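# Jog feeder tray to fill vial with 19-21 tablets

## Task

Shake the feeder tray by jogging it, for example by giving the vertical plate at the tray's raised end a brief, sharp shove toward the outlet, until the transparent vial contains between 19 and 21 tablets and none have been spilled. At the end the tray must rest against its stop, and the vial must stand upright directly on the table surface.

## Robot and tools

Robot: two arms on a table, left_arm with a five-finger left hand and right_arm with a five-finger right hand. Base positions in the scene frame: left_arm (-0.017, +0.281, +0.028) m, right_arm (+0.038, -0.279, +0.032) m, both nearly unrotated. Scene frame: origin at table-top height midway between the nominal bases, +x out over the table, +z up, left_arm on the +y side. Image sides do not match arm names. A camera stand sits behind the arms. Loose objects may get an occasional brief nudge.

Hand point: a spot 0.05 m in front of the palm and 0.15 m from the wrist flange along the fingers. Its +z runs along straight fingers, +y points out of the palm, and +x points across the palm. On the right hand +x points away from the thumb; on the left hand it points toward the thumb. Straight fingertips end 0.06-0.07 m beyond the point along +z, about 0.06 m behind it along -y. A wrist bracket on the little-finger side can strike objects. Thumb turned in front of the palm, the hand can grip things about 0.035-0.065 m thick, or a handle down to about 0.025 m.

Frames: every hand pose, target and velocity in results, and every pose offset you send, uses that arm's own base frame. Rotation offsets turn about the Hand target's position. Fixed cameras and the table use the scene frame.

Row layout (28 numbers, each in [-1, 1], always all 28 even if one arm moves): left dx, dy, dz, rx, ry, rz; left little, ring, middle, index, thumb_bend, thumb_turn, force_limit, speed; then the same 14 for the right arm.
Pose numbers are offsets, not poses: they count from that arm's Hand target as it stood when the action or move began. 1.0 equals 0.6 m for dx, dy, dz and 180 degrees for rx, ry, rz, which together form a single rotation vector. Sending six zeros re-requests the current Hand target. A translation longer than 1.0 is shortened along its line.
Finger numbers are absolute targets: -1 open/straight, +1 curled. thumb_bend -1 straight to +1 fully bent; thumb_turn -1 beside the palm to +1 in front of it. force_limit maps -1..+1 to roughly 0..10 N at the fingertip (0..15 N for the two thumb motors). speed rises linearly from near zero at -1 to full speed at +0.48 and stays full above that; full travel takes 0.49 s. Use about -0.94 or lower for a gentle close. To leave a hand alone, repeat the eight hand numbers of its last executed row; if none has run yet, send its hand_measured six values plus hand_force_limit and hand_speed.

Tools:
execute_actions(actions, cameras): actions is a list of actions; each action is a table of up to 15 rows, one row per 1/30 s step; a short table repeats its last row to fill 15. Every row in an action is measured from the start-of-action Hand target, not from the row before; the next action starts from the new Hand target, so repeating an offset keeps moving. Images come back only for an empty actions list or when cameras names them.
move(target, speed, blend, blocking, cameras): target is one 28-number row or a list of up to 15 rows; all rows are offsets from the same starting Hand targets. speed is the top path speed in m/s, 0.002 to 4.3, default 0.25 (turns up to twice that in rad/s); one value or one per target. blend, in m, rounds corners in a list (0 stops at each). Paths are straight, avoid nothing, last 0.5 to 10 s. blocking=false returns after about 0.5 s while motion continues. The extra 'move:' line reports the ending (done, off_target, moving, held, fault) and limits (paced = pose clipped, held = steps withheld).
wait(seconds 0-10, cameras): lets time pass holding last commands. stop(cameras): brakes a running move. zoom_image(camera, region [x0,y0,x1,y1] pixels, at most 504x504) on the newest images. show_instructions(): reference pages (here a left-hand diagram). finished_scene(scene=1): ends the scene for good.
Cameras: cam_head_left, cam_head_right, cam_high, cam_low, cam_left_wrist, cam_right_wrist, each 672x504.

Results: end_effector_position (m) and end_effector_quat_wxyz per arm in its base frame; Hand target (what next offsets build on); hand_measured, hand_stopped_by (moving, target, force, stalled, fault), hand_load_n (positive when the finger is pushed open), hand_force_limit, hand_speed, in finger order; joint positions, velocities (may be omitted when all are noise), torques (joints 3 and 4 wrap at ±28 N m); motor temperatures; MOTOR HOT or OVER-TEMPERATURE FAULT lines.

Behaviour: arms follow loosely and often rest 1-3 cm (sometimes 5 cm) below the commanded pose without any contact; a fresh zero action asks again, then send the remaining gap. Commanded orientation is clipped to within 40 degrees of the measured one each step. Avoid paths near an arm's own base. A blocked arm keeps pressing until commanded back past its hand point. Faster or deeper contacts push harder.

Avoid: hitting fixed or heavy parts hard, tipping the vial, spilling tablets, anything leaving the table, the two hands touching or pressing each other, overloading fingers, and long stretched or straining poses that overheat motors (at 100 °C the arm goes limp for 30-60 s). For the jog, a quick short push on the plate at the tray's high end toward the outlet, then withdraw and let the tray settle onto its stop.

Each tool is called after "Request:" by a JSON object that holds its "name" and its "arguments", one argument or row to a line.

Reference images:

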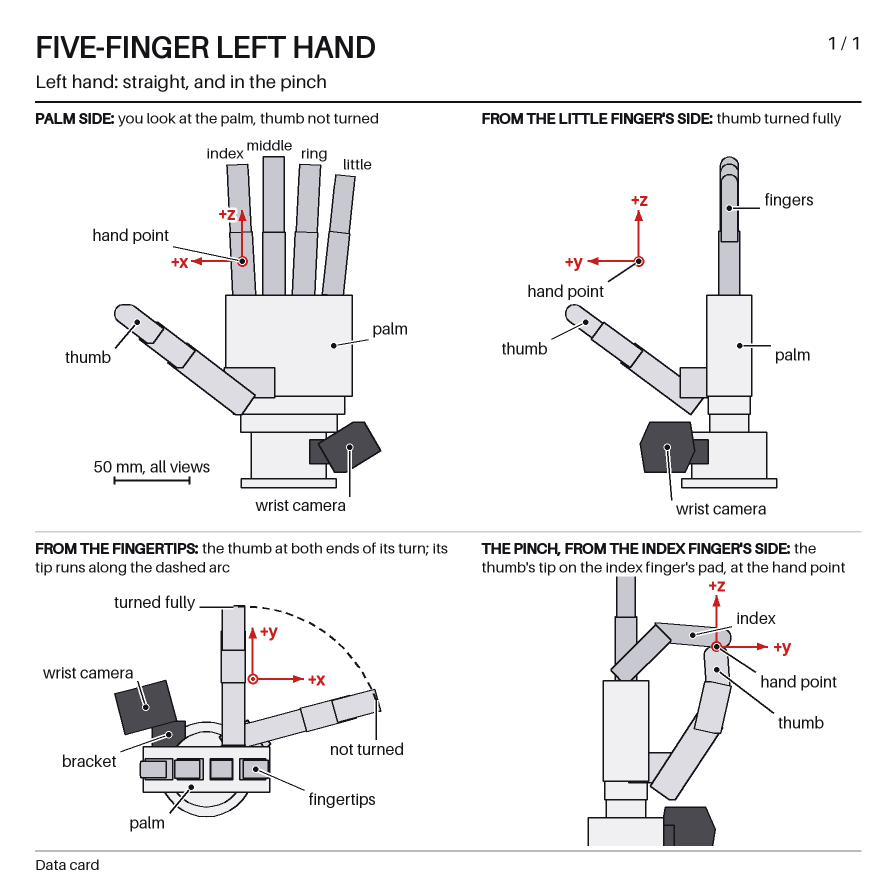

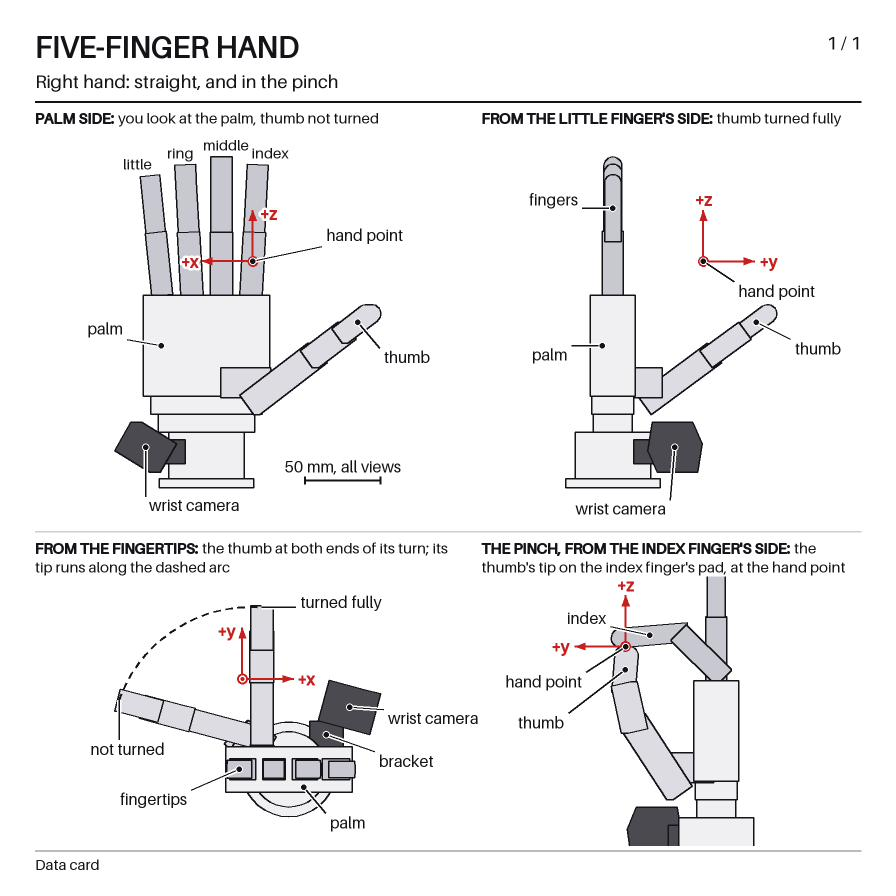

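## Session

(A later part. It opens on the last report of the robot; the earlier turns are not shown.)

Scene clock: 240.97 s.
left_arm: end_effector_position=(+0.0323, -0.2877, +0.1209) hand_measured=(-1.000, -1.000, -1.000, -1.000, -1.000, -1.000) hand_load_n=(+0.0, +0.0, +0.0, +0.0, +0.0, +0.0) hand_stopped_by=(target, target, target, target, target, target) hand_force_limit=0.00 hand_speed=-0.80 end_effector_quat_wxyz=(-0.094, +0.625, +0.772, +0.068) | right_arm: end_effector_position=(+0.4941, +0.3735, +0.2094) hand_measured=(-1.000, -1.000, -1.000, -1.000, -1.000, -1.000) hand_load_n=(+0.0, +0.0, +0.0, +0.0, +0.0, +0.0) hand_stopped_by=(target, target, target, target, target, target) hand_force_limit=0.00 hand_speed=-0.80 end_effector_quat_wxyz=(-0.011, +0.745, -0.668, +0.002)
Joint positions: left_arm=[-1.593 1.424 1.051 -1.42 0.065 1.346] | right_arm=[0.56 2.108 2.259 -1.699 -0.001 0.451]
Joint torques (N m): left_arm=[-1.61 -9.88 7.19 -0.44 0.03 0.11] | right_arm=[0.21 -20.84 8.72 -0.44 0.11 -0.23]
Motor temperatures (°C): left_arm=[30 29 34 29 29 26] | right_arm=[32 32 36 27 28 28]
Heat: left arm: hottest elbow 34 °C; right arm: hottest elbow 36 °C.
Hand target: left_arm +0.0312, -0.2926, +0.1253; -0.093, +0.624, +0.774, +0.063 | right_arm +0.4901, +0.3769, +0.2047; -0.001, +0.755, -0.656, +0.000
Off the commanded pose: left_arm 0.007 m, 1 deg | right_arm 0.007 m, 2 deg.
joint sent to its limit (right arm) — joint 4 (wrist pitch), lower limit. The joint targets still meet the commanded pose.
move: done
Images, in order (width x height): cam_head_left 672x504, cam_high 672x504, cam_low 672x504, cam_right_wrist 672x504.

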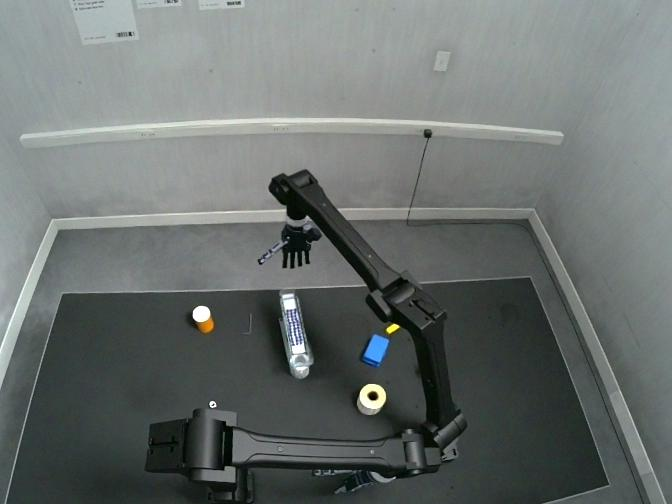

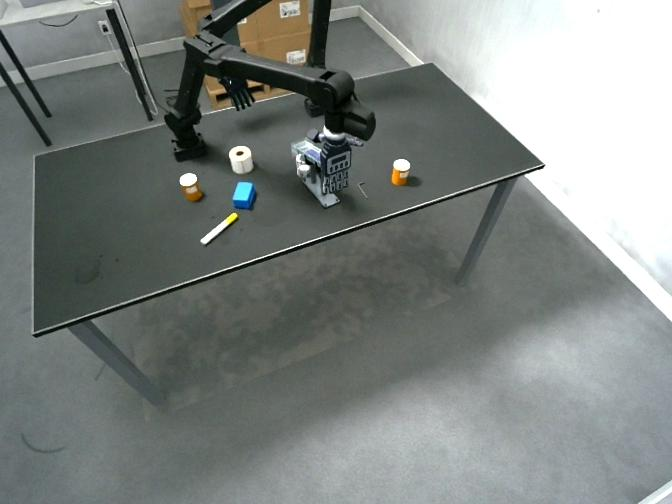

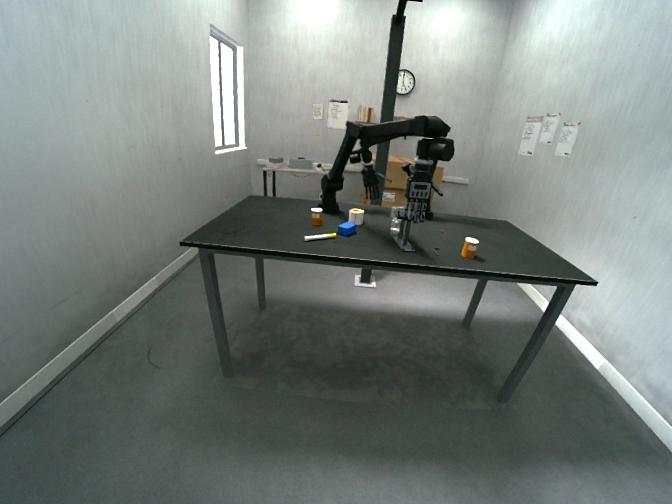

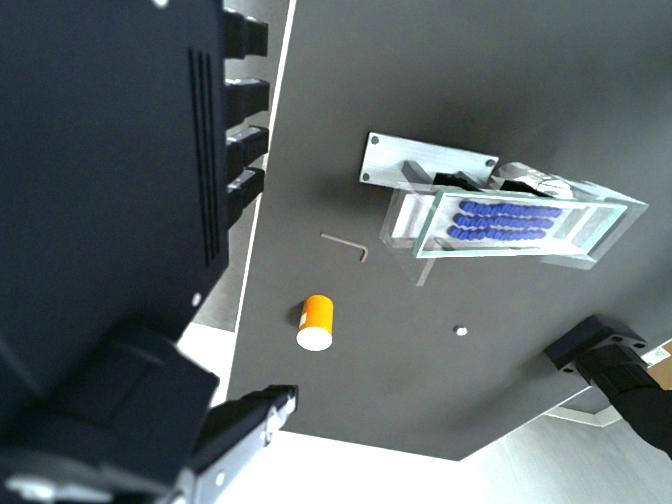

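Request:
{"name": "move", "arguments": {
  "target": [0,0,0,0,0,0,-1,-1,-1,-1,-1,-1,0,-0.8,-0.067,0,0,0,0,0,-1,-1,-1,-1,-1,-1,0,-0.8],
  "speed": 0.1,
  "cameras": ["cam_head_left","cam_high","cam_low","cam_right_wrist"]
}}

Request:
{"name": "zoom_image", "arguments": {
  "camera": "cam_right_wrist",
  "region": [300, 130, 500, 330]
}}

Request:
{"name": "zoom_image", "arguments": {
  "camera": "cam_high",
  "region": [270, 110, 370, 210]
}}

Request:
{"name": "zoom_image", "arguments": {
  "camera": "cam_low",
  "region": [370, 160, 470, 260]
}}

Scene clock: 298.27 s.
left_arm: end_effector_position=(+0.0323, -0.2877, +0.1209) hand_measured=(-1.000, -1.000, -1.000, -1.000, -1.000, -1.000) hand_load_n=(+0.0, +0.0, +0.0, +0.0, +0.0, +0.0) hand_stopped_by=(target, target, target, target, target, target) hand_force_limit=0.00 hand_speed=-0.80 end_effector_quat_wxyz=(-0.094, +0.625, +0.772, +0.068) | right_arm: end_effector_position=(+0.4466, +0.3714, +0.1971) hand_measured=(-1.000, -1.000, -1.000, -1.000, -1.000, -1.000) hand_load_n=(+0.0, +0.0, +0.0, +0.0, +0.0, +0.0) hand_stopped_by=(target, target, target, target, target, target) hand_force_limit=0.00 hand_speed=-0.80 end_effector_quat_wxyz=(+0.019, +0.758, -0.652, -0.005)
Joint positions: left_arm=[-1.593 1.424 1.051 -1.42 0.065 1.346] | right_arm=[0.601 2.022 2.079 -1.666 0 0.451]
Joint torques (N m): left_arm=[-1.44 -9.99 7.19 -0.54 0.04 0.11] | right_arm=[-0.56 -21.54 8.16 0.8 0.09 0.12]
Motor temperatures (°C): left_arm=[30 29 34 29 28 26] | right_arm=[31 37 34 27 28 28]
Heat: left arm: hottest elbow 34 °C; right arm: hottest shoulder 37 °C.
Hand target: left_arm +0.0312, -0.2926, +0.1253; -0.093, +0.624, +0.774, +0.063 | right_arm +0.4499, +0.3768, +0.2047; -0.001, +0.754, -0.656, +0.000
Off the commanded pose: left_arm 0.007 m, 1 deg | right_arm 0.010 m, 2 deg.
move: done
Images, in order (width x height): cam_head_left 672x504, cam_high 672x504, cam_low 672x504, cam_right_wrist 672x504.

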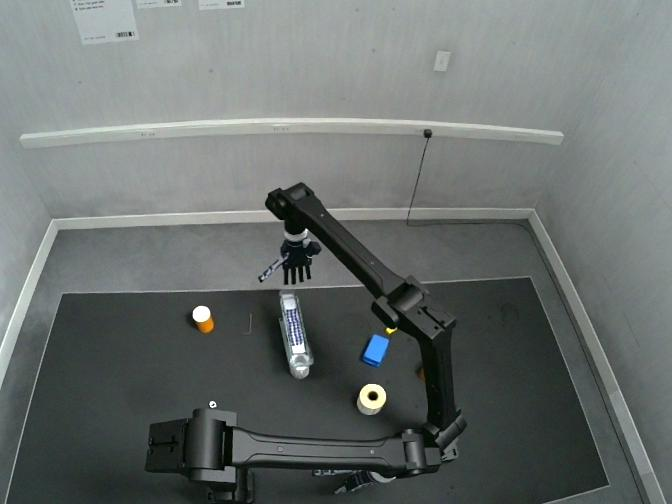

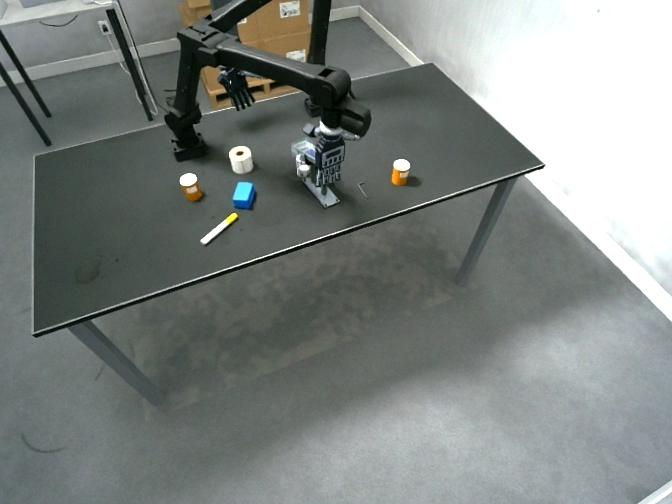

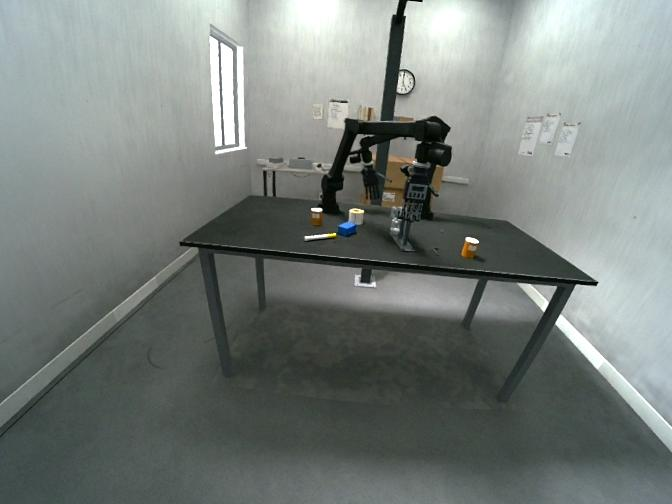

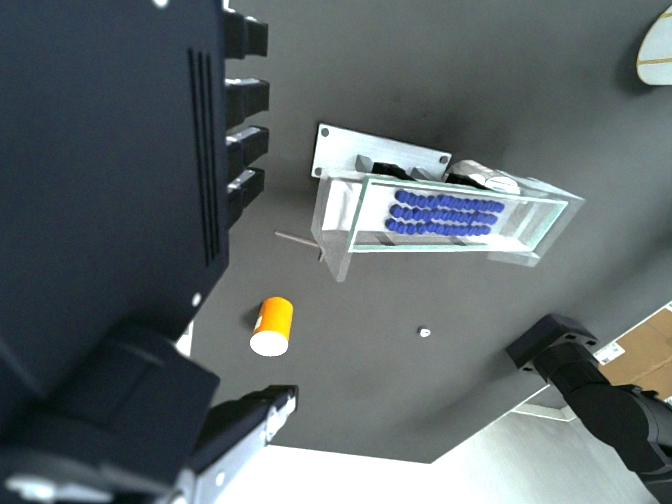

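Scaled by 2.520 from the camera's 672x504 image, which has a finer 960x720 frame.

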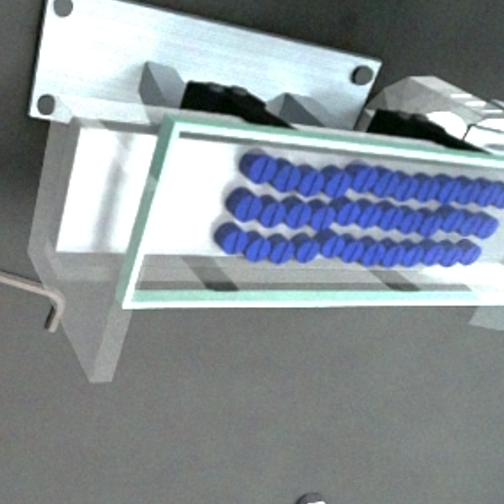

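Scaled by 5.040 from the camera's 672x504 image, which has a finer 960x720 frame.

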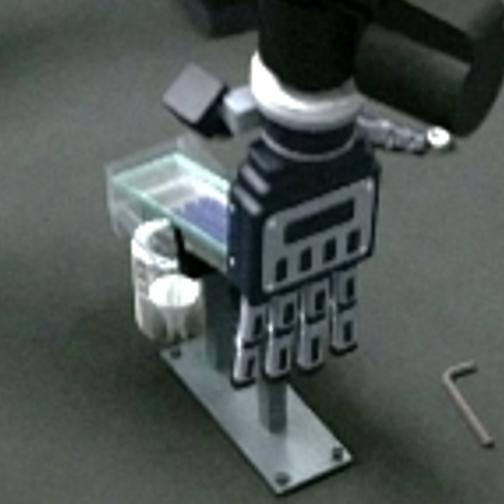

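Scaled by 5.040 from the camera's 672x504 image, which has a finer 960x720 frame.

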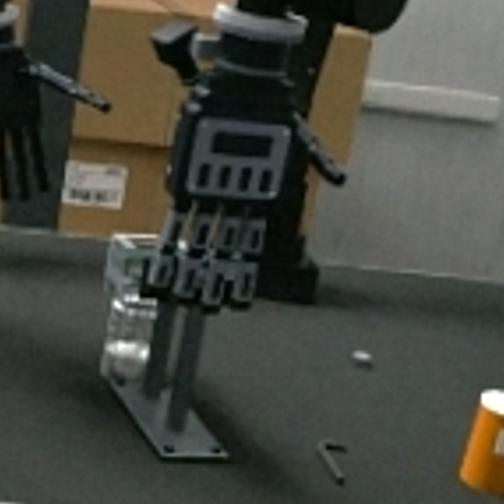

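Request:
{"name": "move", "arguments": {
  "target": [0,0,0,0,0,0,-1,-1,-1,-1,-1,-1,0,-0.8,0,0,0.06,0,0,0,-1,-1,-1,-1,-1,-1,0,-0.8],
  "speed": 0.1,
  "cameras": ["cam_head_left","cam_high","cam_low","cam_right_wrist"]
}}

Request:
{"name": "zoom_image", "arguments": {
  "camera": "cam_right_wrist",
  "region": [220, 110, 420, 310]
}}

Request:
{"name": "zoom_image", "arguments": {
  "camera": "cam_high",
  "region": [270, 110, 370, 210]
}}

Request:
{"name": "zoom_image", "arguments": {
  "camera": "cam_low",
  "region": [370, 160, 470, 260]
}}

Scene clock: 319.67 s.
left_arm: end_effector_position=(+0.0323, -0.2877, +0.1209) hand_measured=(-1.000, -1.000, -1.000, -1.000, -1.000, -1.000) hand_load_n=(+0.0, +0.0, +0.0, +0.0, +0.0, +0.0) hand_stopped_by=(target, target, target, target, target, target) hand_force_limit=0.00 hand_speed=-0.80 end_effector_quat_wxyz=(-0.094, +0.625, +0.772, +0.068) | right_arm: end_effector_position=(+0.4445, +0.3699, +0.2081) hand_measured=(-1.000, -1.000, -1.000, -1.000, -1.000, -1.000) hand_load_n=(+0.0, +0.0, +0.0, +0.0, +0.0, +0.0) hand_stopped_by=(target, target, target, target, target, target) hand_force_limit=0.00 hand_speed=-0.80 end_effector_quat_wxyz=(+0.021, +0.758, -0.652, -0.005)
Joint positions: left_arm=[-1.593 1.424 1.051 -1.42 0.065 1.346] | right_arm=[0.601 2.019 2.103 -1.697 0 0.451]
Joint torques (N m): left_arm=[-1.55 -9.88 7.19 -0.49 0.02 0.11] | right_arm=[-0.32 -22.83 12.05 -0.65 -0.01 0.12]
Heat: left arm: hottest elbow 34 °C; right arm: hottest shoulder 35 °C.
Hand target: left_arm +0.0312, -0.2926, +0.1253; -0.093, +0.624, +0.774, +0.063 | right_arm +0.4499, +0.3768, +0.2406; -0.001, +0.754, -0.656, +0.000
Off the commanded pose: left_arm 0.007 m, 1 deg | right_arm 0.034 m, 3 deg.
joint sent to its limit (right arm) — joint 4 (wrist pitch), lower limit. The joint targets still meet the commanded pose.
move: off_target (right_arm)
Images, in order (width x height): cam_head_left 672x504, cam_high 672x504, cam_low 672x504, cam_right_wrist 672x504.

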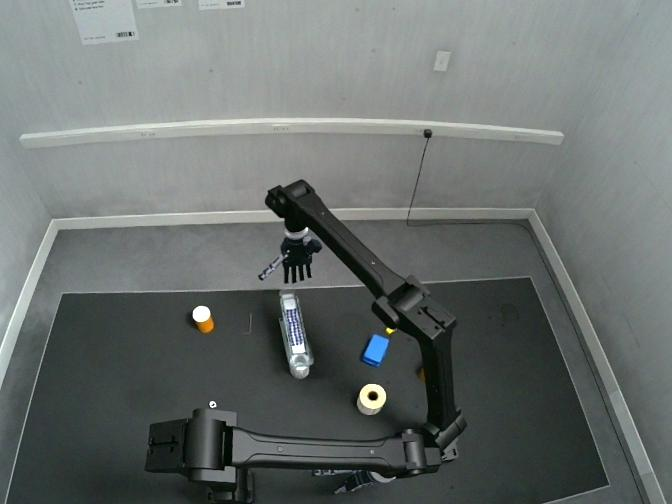

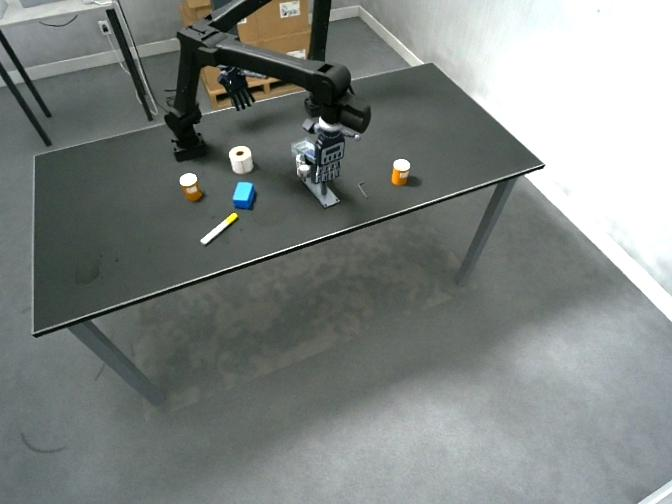

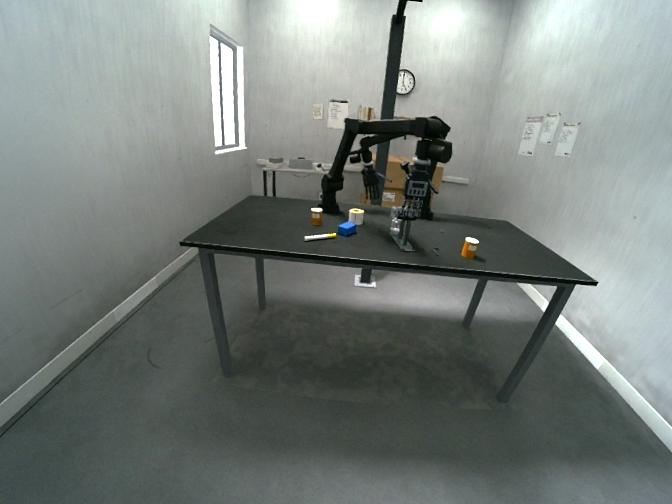

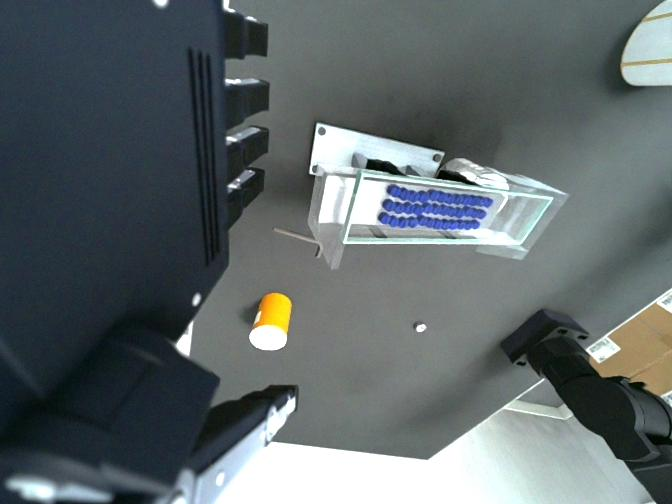

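Scaled by 2.520 from the camera's 672x504 image, which has a finer 960x720 frame.

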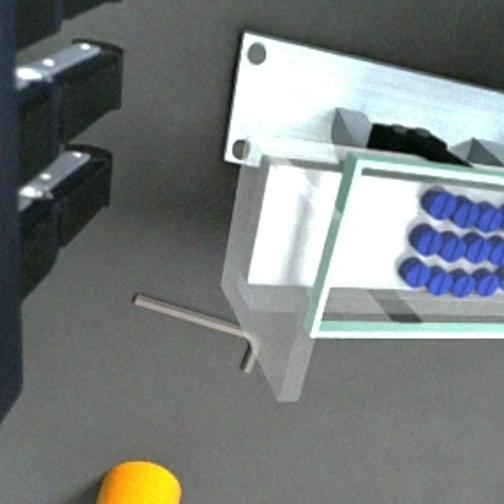

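Scaled by 5.040 from the camera's 672x504 image, which has a finer 960x720 frame.

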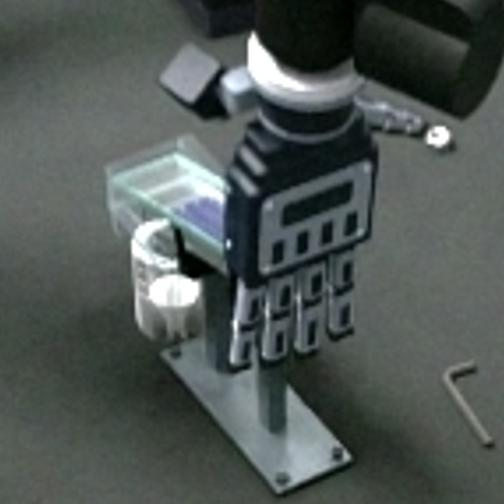

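Scaled by 5.040 from the camera's 672x504 image, which has a finer 960x720 frame.

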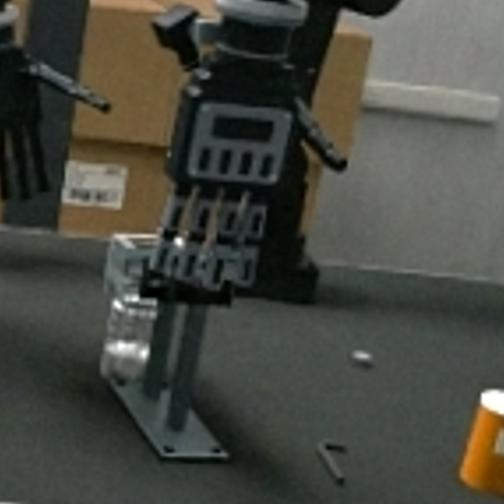

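Request:
{"name": "move", "arguments": {
  "target": [0,0,0,0,0,0,-1,-1,-1,-1,-1,-1,0,-0.8,0,0,0.02,0,0,0,-1,-1,-1,-1,-1,-1,0,-0.8],
  "speed": 0.1,
  "cameras": ["cam_high","cam_right_wrist"]
}}

Scene clock: 323.93 s.
left_arm: end_effector_position=(+0.0323, -0.2877, +0.1209) hand_measured=(-1.000, -1.000, -1.000, -1.000, -1.000, -1.000) hand_load_n=(+0.0, +0.0, -0.5, +0.0, +0.0, +0.0) hand_stopped_by=(target, target, target, target, target, target) hand_force_limit=0.00 hand_speed=-0.80 end_effector_quat_wxyz=(-0.094, +0.625, +0.772, +0.068) | right_arm: end_effector_position=(+0.4449, +0.3702, +0.2207) hand_measured=(-1.000, -1.000, -1.000, -1.000, -1.000, -1.000) hand_load_n=(+0.0, +0.0, +0.0, +0.0, +0.0, +0.0) hand_stopped_by=(target, target, target, target, target, target) hand_force_limit=0.00 hand_speed=-0.80 end_effector_quat_wxyz=(+0.008, +0.758, -0.652, -0.002)
Joint positions: left_arm=[-1.593 1.424 1.051 -1.42 0.065 1.346] | right_arm=[0.601 2.002 2.112 -1.697 0 0.451]
Joint torques (N m): left_arm=[-1.55 -9.88 7.21 -0.55 0.03 0.1] | right_arm=[-0.5 -22.42 12.05 -0.57 -0.1 0.12]
Heat: left arm: hottest elbow 34 °C; right arm: hottest shoulder 36 °C.
Hand target: left_arm +0.0312, -0.2926, +0.1253; -0.093, +0.624, +0.774, +0.063 | right_arm +0.4499, +0.3768, +0.2527; -0.001, +0.754, -0.656, +0.000
Off the commanded pose: left_arm 0.007 m, 1 deg | right_arm 0.033 m, 1 deg.
joint sent to its limit (right arm) — joint 4 (wrist pitch), lower limit. The joint targets are off in position, not in orientation.
move: off_target (right_arm)
Images, in order (width x height): cam_high 672x504, cam_right_wrist 672x504.

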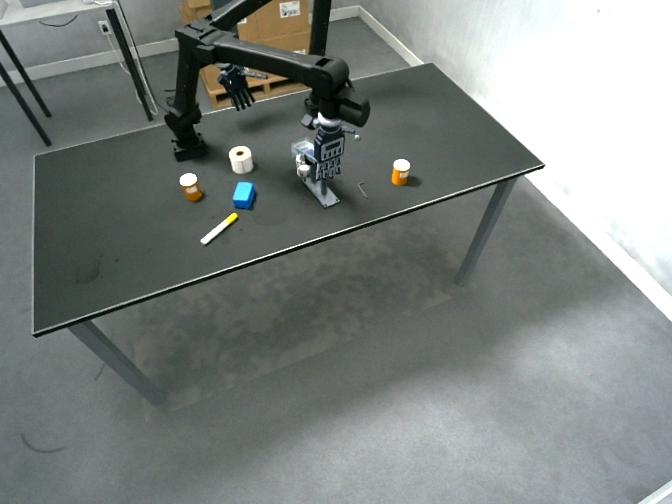

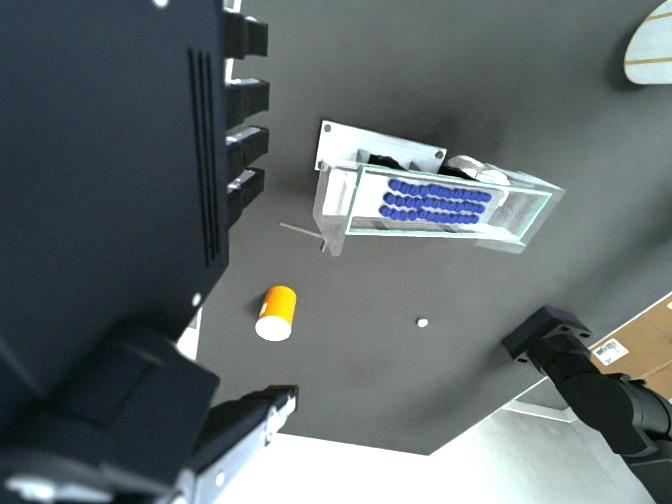

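Request:
{"name": "move", "arguments": {
  "target": [0,0,0,0,0,0,-1,-1,-1,-1,-1,-1,0,-0.8,-0.01,0,0.03,0,0,0,-1,-1,-1,-1,-1,-1,0,-0.8],
  "speed": 0.1,
  "cameras": ["cam_high","cam_low","cam_right_wrist"]
}}

Request:
{"name": "zoom_image", "arguments": {
  "camera": "cam_right_wrist",
  "region": [220, 110, 420, 310]
}}

Request:
{"name": "zoom_image", "arguments": {
  "camera": "cam_high",
  "region": [270, 110, 370, 210]
}}

Request:
{"name": "zoom_image", "arguments": {
  "camera": "cam_low",
  "region": [370, 160, 470, 260]
}}

Scene clock: 328.53 s.
left_arm: end_effector_position=(+0.0323, -0.2877, +0.1209) hand_measured=(-1.000, -1.000, -1.000, -1.000, -1.000, -1.000) hand_load_n=(-0.5, +0.0, +0.0, +0.0, +0.0, +0.0) hand_stopped_by=(target, target, target, target, target, target) hand_force_limit=0.00 hand_speed=-0.80 end_effector_quat_wxyz=(-0.094, +0.625, +0.772, +0.068) | right_arm: end_effector_position=(+0.4416, +0.3684, +0.2417) hand_measured=(-1.000, -1.000, -1.000, -1.000, -1.000, -1.000) hand_load_n=(+0.0, +0.0, +0.0, +0.0, +0.0, +0.0) hand_stopped_by=(target, target, target, target, target, target) hand_force_limit=0.00 hand_speed=-0.80 end_effector_quat_wxyz=(-0.011, +0.758, -0.653, +0.002)
Joint positions: left_arm=[-1.593 1.424 1.051 -1.42 0.065 1.346] | right_arm=[0.601 1.964 2.112 -1.697 -0.001 0.453]
Joint torques (N m): left_arm=[-1.44 -9.82 7.2 -0.47 0.04 0.11] | right_arm=[-0.15 -21.48 11.89 -0.49 -0.15 0.14]
Heat: left arm: hottest elbow 34 °C; right arm: hottest shoulder 36 °C.
Hand target: left_arm +0.0312, -0.2926, +0.1253; -0.093, +0.624, +0.774, +0.063 | right_arm +0.4439, +0.3768, +0.2708; -0.001, +0.754, -0.656, +0.000
Off the commanded pose: left_arm 0.007 m, 1 deg | right_arm 0.030 m, 1 deg.
joint sent to its limit (right arm) — joint 4 (wrist pitch), lower limit. The joint targets are off in position and orientation.
move: off_target (right_arm)
Images, in order (width x height): cam_high 672x504, cam_low 672x504, cam_right_wrist 672x504.

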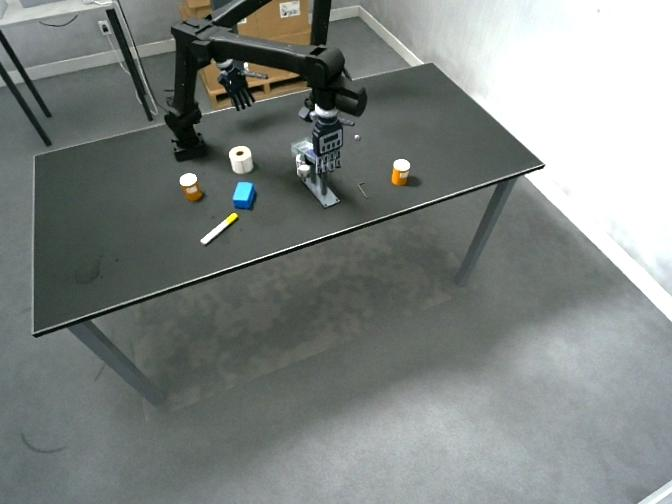

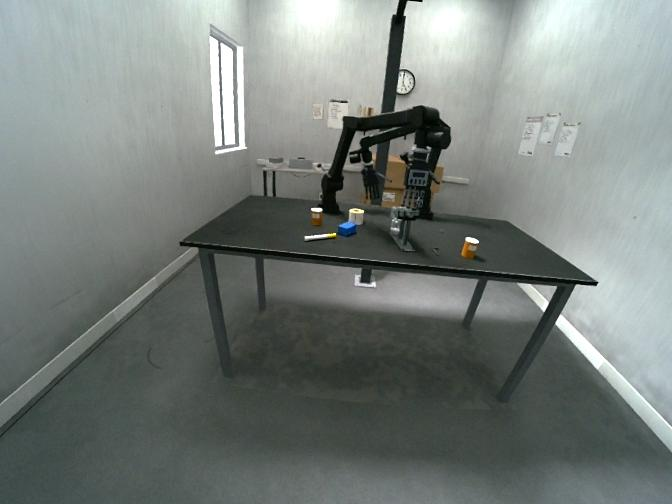

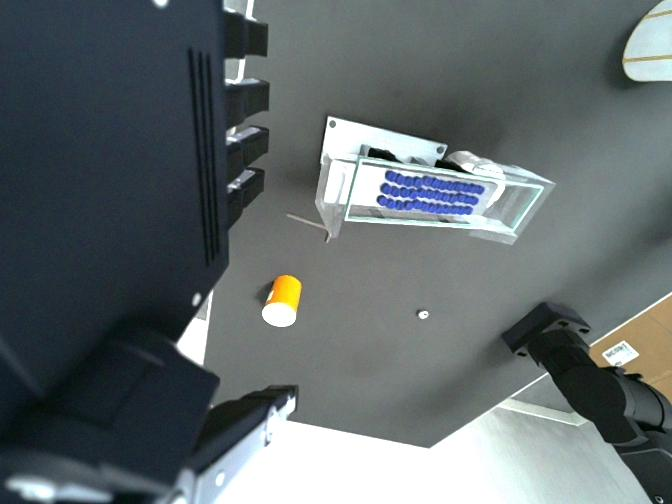

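Scaled by 2.520 from the camera's 672x504 image, which has a finer 960x720 frame.

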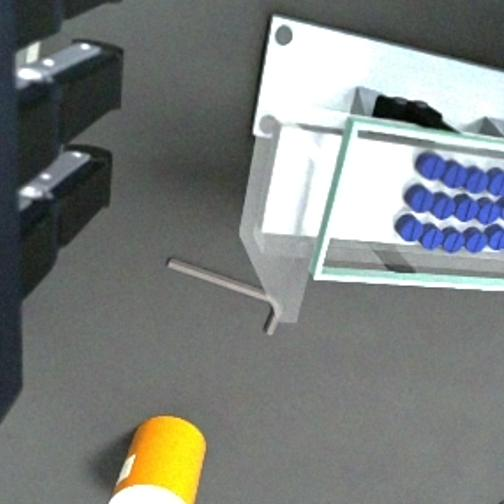

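Scaled by 5.040 from the camera's 672x504 image, which has a finer 960x720 frame.

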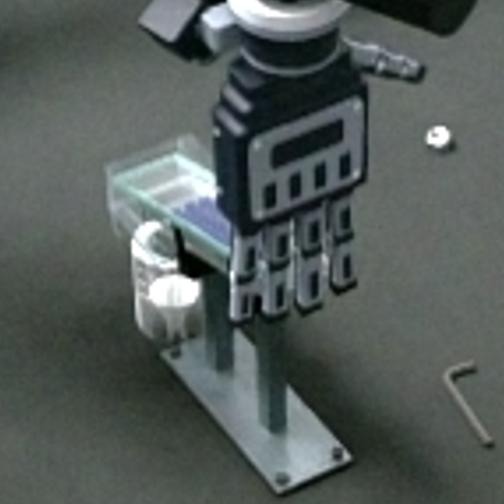

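Scaled by 5.040 from the camera's 672x504 image, which has a finer 960x720 frame.

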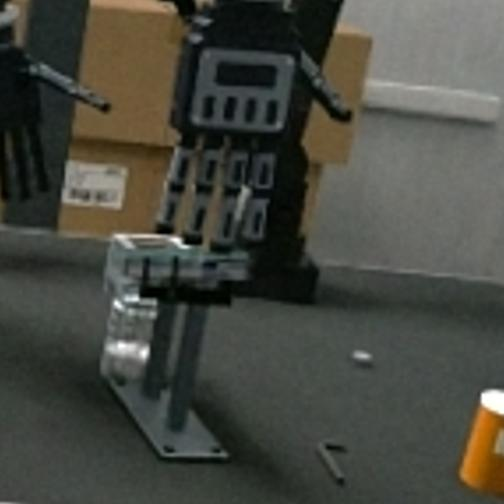

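Request:
{"name": "move", "arguments": {
  "target": [0,0,0,0,0,0,-1,-1,-1,-1,-1,-1,0,-0.8,-0.03,0.02,-0.015,0,0,0,-1,-1,-1,-1,-1,-1,0,-0.8],
  "speed": 0.1,
  "cameras": ["cam_high","cam_low","cam_right_wrist"]
}}

Request:
{"name": "zoom_image", "arguments": {
  "camera": "cam_right_wrist",
  "region": [220, 110, 420, 310]
}}

Request:
{"name": "zoom_image", "arguments": {
  "camera": "cam_high",
  "region": [270, 110, 370, 210]
}}

Request:
{"name": "zoom_image", "arguments": {
  "camera": "cam_low",
  "region": [370, 160, 470, 260]
}}

Scene clock: 362.73 s.
left_arm: end_effector_position=(+0.0323, -0.2877, +0.1209) hand_measured=(-1.000, -1.000, -1.000, -1.000, -1.000, -1.000) hand_load_n=(+0.0, +0.0, +0.0, +0.0, -0.5, +0.0) hand_stopped_by=(target, target, target, target, target, target) hand_force_limit=0.00 hand_speed=-0.80 end_effector_quat_wxyz=(-0.094, +0.625, +0.772, +0.068) | right_arm: end_effector_position=(+0.4289, +0.3859, +0.2417) hand_measured=(-1.000, -1.000, -1.000, -1.000, -1.000, -1.000) hand_load_n=(+0.0, +0.0, +0.0, +0.0, +0.0, +0.0) hand_stopped_by=(target, target, target, target, target, target) hand_force_limit=0.00 hand_speed=-0.80 end_effector_quat_wxyz=(-0.011, +0.759, -0.651, +0.002)
Joint positions: left_arm=[-1.593 1.424 1.051 -1.42 0.065 1.346] | right_arm=[0.637 1.964 2.112 -1.697 -0.001 0.485]
Joint torques (N m): left_arm=[-1.61 -9.88 7.17 -0.53 0.03 0.13] | right_arm=[0.21 -21.89 9.54 -0.49 -0.04 0.14]
Heat: left arm: hottest elbow 34 °C; right arm: hottest shoulder 38 °C.
Hand target: left_arm +0.0312, -0.2926, +0.1253; -0.093, +0.624, +0.774, +0.063 | right_arm +0.4259, +0.3888, +0.2618; -0.001, +0.754, -0.656, +0.000
Off the commanded pose: left_arm 0.007 m, 1 deg | right_arm 0.020 m, 1 deg.
joint sent to its limit (right arm) — joint 4 (wrist pitch), lower limit. The joint targets are off in orientation, not in position.
move: off_target (right_arm)
Images, in order (width x height): cam_high 672x504, cam_low 672x504, cam_right_wrist 672x504.

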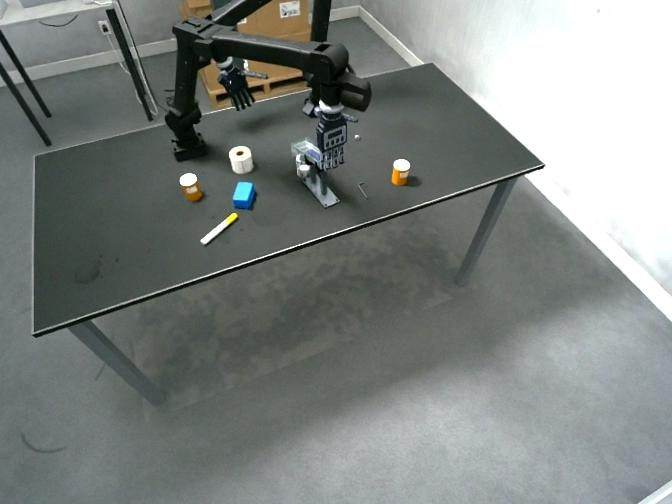

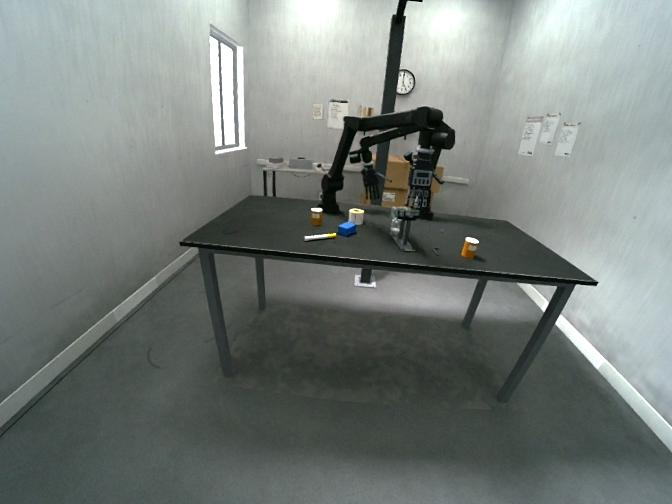

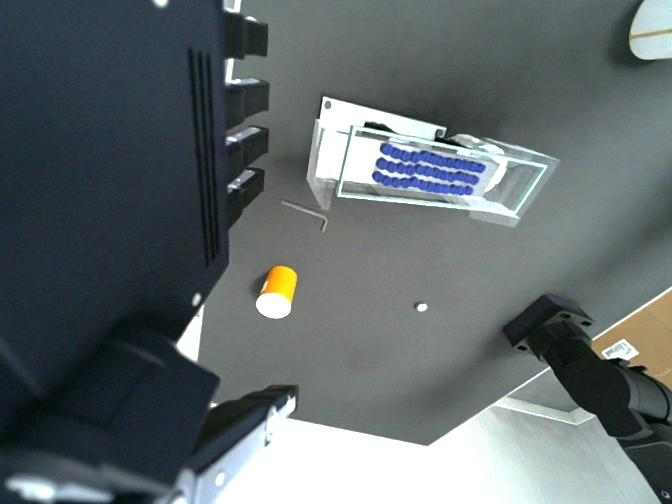

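Scaled by 2.520 from the camera's 672x504 image, which has a finer 960x720 frame.

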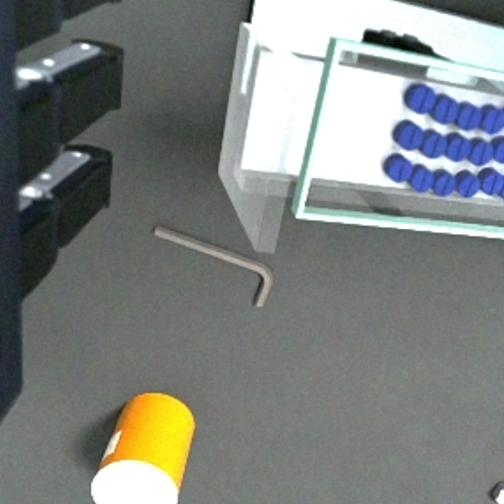

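Scaled by 5.040 from the camera's 672x504 image, which has a finer 960x720 frame.

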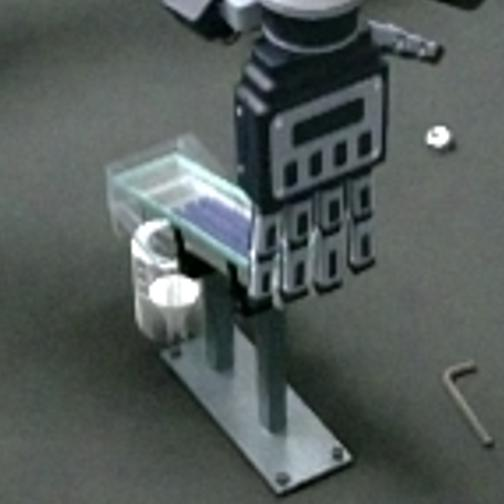

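Scaled by 5.040 from the camera's 672x504 image, which has a finer 960x720 frame.

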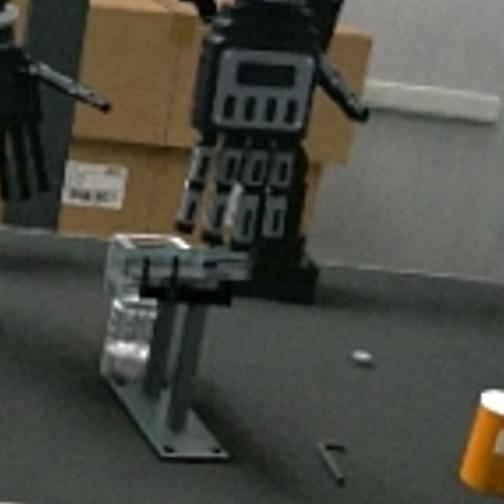

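Request:
{"name": "move", "arguments": {
  "target": [0,0,0,0,0,0,-1,-1,-1,-1,-1,-1,0,-0.8,-0.025,-0.01,-0.05,0,0,0,-1,-1,-1,-1,-1,-1,0,-0.8],
  "speed": 0.1,
  "cameras": ["cam_high","cam_low","cam_right_wrist"]
}}

Request:
{"name": "zoom_image", "arguments": {
  "camera": "cam_right_wrist",
  "region": [220, 60, 420, 260]
}}

Request:
{"name": "zoom_image", "arguments": {
  "camera": "cam_high",
  "region": [270, 110, 370, 210]
}}

Request:
{"name": "zoom_image", "arguments": {
  "camera": "cam_low",
  "region": [370, 160, 470, 260]
}}

Scene clock: 377.43 s.
left_arm: end_effector_position=(+0.0323, -0.2877, +0.1209) hand_measured=(-1.000, -1.000, -1.000, -1.000, -1.000, -1.000) hand_load_n=(+0.0, +0.0, +0.0, +0.0, +0.0, +0.0) hand_stopped_by=(target, target, target, target, target, target) hand_force_limit=0.00 hand_speed=-0.80 end_effector_quat_wxyz=(-0.094, +0.625, +0.772, +0.068) | right_arm: end_effector_position=(+0.4109, +0.3757, +0.2183) hand_measured=(-1.000, -1.000, -1.000, -1.000, -1.000, -1.000) hand_load_n=(+0.0, +0.0, +0.0, +0.0, -0.5, +0.0) hand_stopped_by=(target, target, target, target, target, target) hand_force_limit=0.00 hand_speed=-0.80 end_effector_quat_wxyz=(+0.024, +0.758, -0.651, -0.006)
Joint positions: left_arm=[-1.593 1.424 1.051 -1.42 0.065 1.346] | right_arm=[0.641 1.948 2.018 -1.689 -0.001 0.49]
Joint torques (N m): left_arm=[-1.44 -10.11 7.19 -0.57 0.03 0.11] | right_arm=[0.15 -21.77 8.17 0.77 0.11 0.14]
Heat: left arm: hottest elbow 34 °C; right arm: hottest shoulder 39 °C.
Hand target: left_arm +0.0312, -0.2926, +0.1253; -0.093, +0.624, +0.774, +0.063 | right_arm +0.4109, +0.3829, +0.2316; -0.001, +0.755, -0.656, +0.000
Off the commanded pose: left_arm 0.007 m, 1 deg | right_arm 0.015 m, 3 deg.
move: off_target (right_arm)
Images, in order (width x height): cam_high 672x504, cam_low 672x504, cam_right_wrist 672x504.

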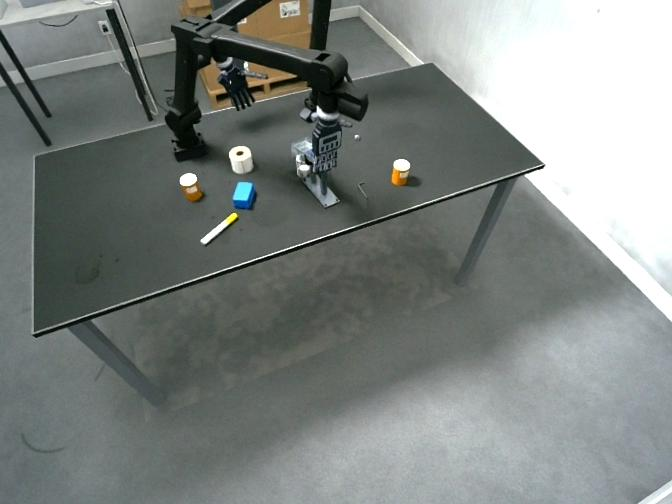

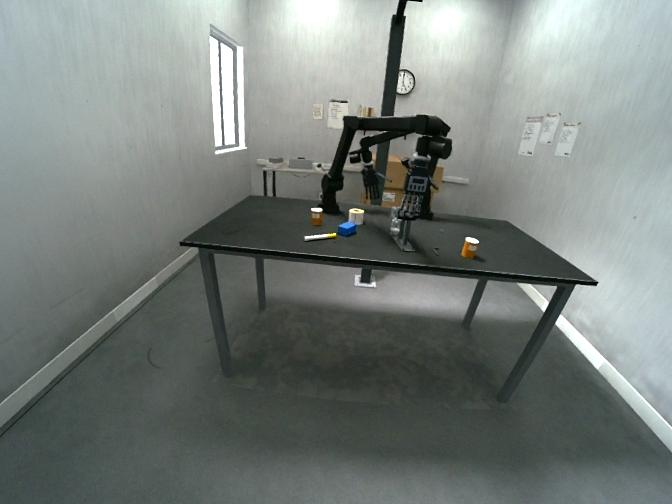

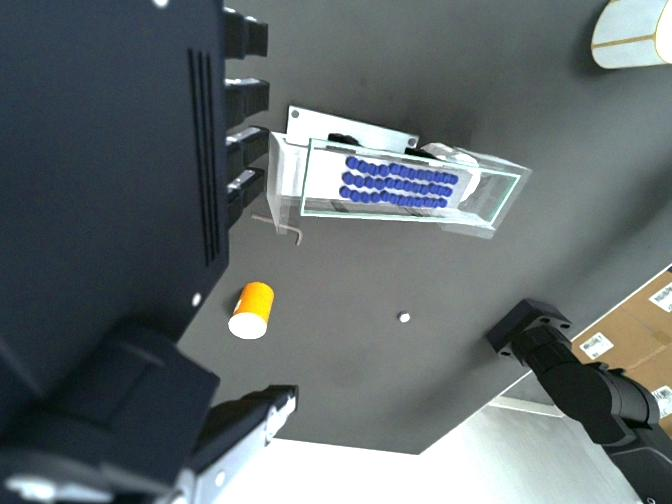

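Scaled by 2.520 from the camera's 672x504 image, which has a finer 960x720 frame.

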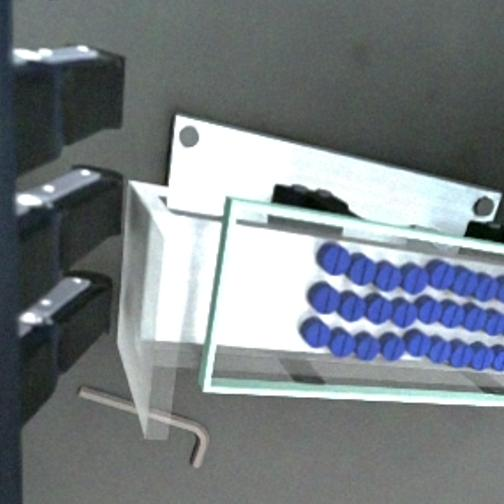

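Scaled by 5.040 from the camera's 672x504 image, which has a finer 960x720 frame.

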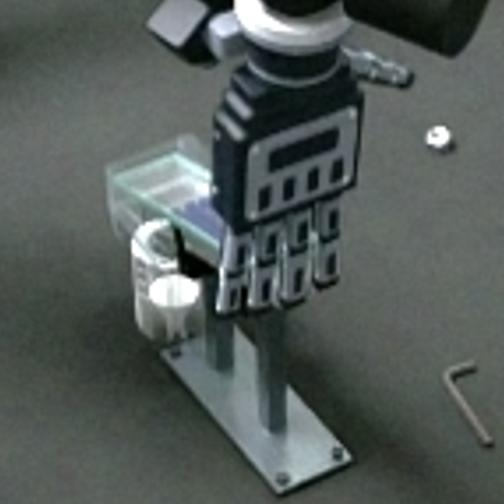

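Scaled by 5.040 from the camera's 672x504 image, which has a finer 960x720 frame.

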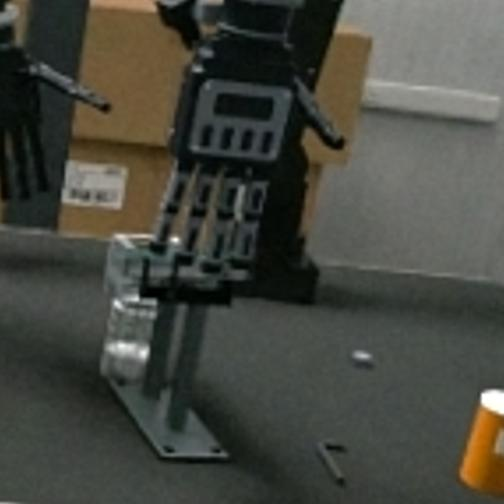

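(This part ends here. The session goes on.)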